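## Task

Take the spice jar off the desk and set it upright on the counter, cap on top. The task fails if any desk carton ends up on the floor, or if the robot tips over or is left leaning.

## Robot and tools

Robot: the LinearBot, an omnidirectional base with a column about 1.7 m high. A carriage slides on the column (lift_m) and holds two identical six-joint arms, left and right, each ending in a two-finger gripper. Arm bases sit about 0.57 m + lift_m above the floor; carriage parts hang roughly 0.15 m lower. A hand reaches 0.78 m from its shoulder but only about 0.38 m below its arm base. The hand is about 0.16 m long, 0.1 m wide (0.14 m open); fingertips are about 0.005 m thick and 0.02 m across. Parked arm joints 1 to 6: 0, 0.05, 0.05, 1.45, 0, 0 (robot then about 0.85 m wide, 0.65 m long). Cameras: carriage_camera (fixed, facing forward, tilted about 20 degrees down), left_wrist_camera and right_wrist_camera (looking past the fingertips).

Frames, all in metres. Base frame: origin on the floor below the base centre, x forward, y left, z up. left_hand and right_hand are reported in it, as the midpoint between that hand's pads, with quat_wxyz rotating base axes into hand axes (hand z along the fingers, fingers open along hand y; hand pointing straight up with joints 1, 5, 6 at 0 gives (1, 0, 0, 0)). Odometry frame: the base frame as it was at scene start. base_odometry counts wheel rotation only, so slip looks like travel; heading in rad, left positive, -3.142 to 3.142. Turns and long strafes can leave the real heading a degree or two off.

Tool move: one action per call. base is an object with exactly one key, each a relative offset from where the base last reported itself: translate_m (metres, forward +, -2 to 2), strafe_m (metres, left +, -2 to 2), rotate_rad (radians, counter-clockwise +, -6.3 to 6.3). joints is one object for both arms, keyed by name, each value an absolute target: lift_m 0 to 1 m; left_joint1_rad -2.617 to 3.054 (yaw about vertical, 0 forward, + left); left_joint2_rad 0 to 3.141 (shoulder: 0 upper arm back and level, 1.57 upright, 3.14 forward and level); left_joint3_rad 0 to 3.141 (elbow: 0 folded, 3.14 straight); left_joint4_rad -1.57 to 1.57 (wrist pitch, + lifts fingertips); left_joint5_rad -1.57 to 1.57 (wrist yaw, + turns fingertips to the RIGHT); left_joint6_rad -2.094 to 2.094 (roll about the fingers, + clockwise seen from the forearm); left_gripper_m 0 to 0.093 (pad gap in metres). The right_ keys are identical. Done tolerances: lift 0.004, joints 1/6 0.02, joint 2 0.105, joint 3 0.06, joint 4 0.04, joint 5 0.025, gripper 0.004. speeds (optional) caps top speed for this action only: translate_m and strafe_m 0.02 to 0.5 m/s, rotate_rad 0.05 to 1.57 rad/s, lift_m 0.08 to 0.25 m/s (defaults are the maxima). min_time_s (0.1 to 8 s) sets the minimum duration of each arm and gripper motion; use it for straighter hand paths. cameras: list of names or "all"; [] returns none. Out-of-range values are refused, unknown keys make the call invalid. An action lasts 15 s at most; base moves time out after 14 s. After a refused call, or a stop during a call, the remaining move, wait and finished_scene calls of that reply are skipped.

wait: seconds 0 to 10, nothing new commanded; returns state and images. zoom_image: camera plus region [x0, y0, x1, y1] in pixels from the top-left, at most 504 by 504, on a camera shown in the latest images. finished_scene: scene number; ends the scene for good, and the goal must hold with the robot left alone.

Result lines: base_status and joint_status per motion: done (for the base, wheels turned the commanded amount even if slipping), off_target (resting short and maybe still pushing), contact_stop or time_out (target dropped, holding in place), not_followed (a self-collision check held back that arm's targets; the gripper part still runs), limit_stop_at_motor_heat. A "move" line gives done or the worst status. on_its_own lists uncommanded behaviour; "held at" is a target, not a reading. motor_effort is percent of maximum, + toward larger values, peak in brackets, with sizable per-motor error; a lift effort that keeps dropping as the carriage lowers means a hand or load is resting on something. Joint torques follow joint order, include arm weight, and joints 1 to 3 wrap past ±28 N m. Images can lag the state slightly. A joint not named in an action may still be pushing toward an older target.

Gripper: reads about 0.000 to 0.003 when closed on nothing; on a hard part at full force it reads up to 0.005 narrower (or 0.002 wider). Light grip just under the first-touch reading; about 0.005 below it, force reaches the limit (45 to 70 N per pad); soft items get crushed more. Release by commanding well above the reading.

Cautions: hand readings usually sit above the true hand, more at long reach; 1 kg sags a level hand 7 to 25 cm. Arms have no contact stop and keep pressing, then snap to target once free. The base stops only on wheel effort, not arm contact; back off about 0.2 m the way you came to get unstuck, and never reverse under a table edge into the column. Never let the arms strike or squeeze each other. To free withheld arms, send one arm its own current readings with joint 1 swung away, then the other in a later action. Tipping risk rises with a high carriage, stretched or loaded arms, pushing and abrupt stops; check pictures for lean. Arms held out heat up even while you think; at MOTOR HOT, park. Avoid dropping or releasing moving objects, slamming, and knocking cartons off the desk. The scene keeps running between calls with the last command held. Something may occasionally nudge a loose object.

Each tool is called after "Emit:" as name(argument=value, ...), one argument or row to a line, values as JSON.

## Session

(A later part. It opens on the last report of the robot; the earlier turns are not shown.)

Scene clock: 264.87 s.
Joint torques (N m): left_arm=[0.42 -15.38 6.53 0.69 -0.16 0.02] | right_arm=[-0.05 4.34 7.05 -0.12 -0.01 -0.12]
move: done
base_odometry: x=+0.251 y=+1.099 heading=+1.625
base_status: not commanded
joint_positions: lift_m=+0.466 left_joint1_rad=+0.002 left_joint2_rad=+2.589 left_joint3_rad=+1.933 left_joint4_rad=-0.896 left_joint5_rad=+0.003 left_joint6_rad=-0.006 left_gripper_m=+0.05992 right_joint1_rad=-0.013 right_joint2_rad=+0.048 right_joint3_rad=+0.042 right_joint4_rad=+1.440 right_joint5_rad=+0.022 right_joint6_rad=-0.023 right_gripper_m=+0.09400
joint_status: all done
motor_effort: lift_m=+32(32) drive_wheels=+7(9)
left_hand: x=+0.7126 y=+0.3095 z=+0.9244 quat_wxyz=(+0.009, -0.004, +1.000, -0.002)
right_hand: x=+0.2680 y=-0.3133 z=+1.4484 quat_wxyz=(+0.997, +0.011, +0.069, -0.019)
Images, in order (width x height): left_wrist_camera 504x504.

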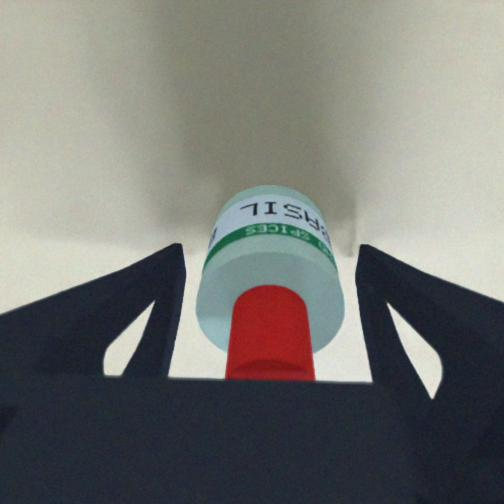

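Emit:
move(
  joints={"left_gripper_m": 0.093},
  min_time_s=1,
  cameras=[],
)

Emit:
move(
  joints={"lift_m": 0.64},
  speeds={"lift_m": 0.1},
  cameras=["carriage_camera", "left_wrist_camera"],
)

Emit:
zoom_image(
  camera="carriage_camera",
  region=[120, 320, 240, 440],
)

Scene clock: 270.40 s.
Joint torques (N m): left_arm=[0.46 -15.35 6.5 0.7 -0.16 0.03] | right_arm=[-0.02 4.37 7.04 -0.12 -0.01 -0.11]
move: done
base_odometry: x=+0.251 y=+1.099 heading=+1.625
base_status: not commanded
joint_positions: lift_m=+0.466 left_joint1_rad=+0.002 left_joint2_rad=+2.589 left_joint3_rad=+1.933 left_joint4_rad=-0.896 left_joint5_rad=+0.003 left_joint6_rad=-0.006 left_gripper_m=+0.09290 right_joint1_rad=-0.013 right_joint2_rad=+0.048 right_joint3_rad=+0.042 right_joint4_rad=+1.440 right_joint5_rad=+0.022 right_joint6_rad=-0.023 right_gripper_m=+0.09400
joint_status: all done
motor_effort: lift_m=+32(32) drive_wheels=+7(8)
left_hand: x=+0.7126 y=+0.3095 z=+0.9244 quat_wxyz=(+0.009, -0.004, +1.000, -0.002)
right_hand: x=+0.2680 y=-0.3133 z=+1.4484 quat_wxyz=(+0.997, +0.011, +0.069, -0.019)

Scene clock: 272.53 s.
Joint torques (N m): left_arm=[0.51 -15.61 6.57 0.62 -0.15 0.03] | right_arm=[0.01 4.4 7.08 -0.12 0 -0.11]
move: done
base_odometry: x=+0.251 y=+1.099 heading=+1.625
base_status: not commanded
joint_positions: lift_m=+0.640 left_joint1_rad=+0.002 left_joint2_rad=+2.593 left_joint3_rad=+1.933 left_joint4_rad=-0.894 left_joint5_rad=+0.003 left_joint6_rad=-0.006 left_gripper_m=+0.09290 right_joint1_rad=-0.013 right_joint2_rad=+0.048 right_joint3_rad=+0.042 right_joint4_rad=+1.440 right_joint5_rad=+0.022 right_joint6_rad=-0.023 right_gripper_m=+0.09400
joint_status: all done
motor_effort: lift_m=+31(37) drive_wheels=+8(11)
left_hand: x=+0.7125 y=+0.3095 z=+1.0969 quat_wxyz=(+0.009, -0.004, +1.000, -0.002)
right_hand: x=+0.2680 y=-0.3133 z=+1.6225 quat_wxyz=(+0.997, +0.011, +0.069, -0.019)
Images, in order (width x height): carriage_camera 504x504, left_wrist_camera 504x504.

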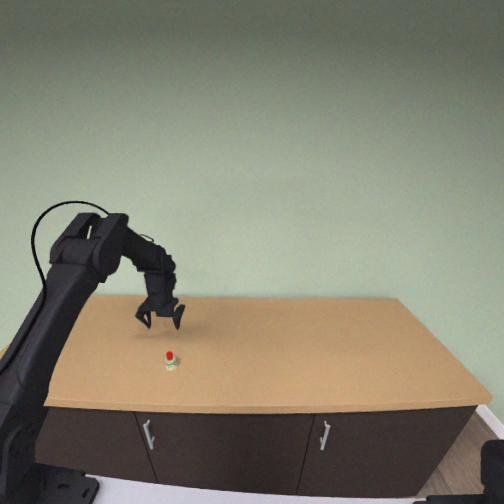

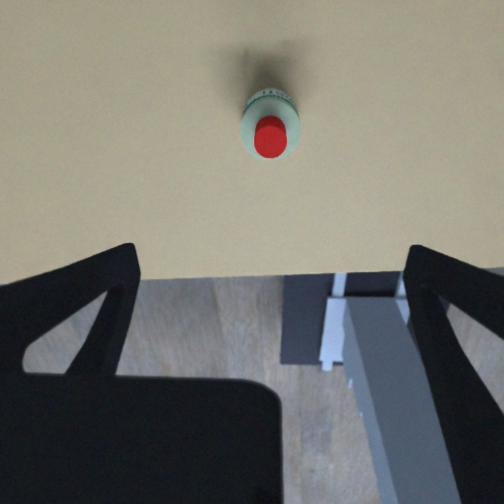

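Scaled by 4.200 (camera's finer frame: 720x720).

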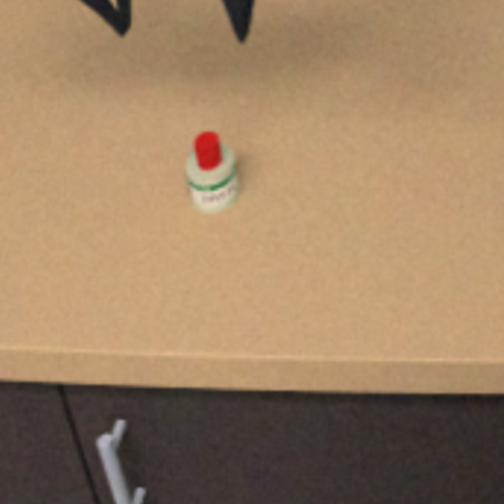

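The jar is standing upright on the counter with its cap up.

Emit:
finished_scene(
  scene=3,
)

The scene is finished: the task was done.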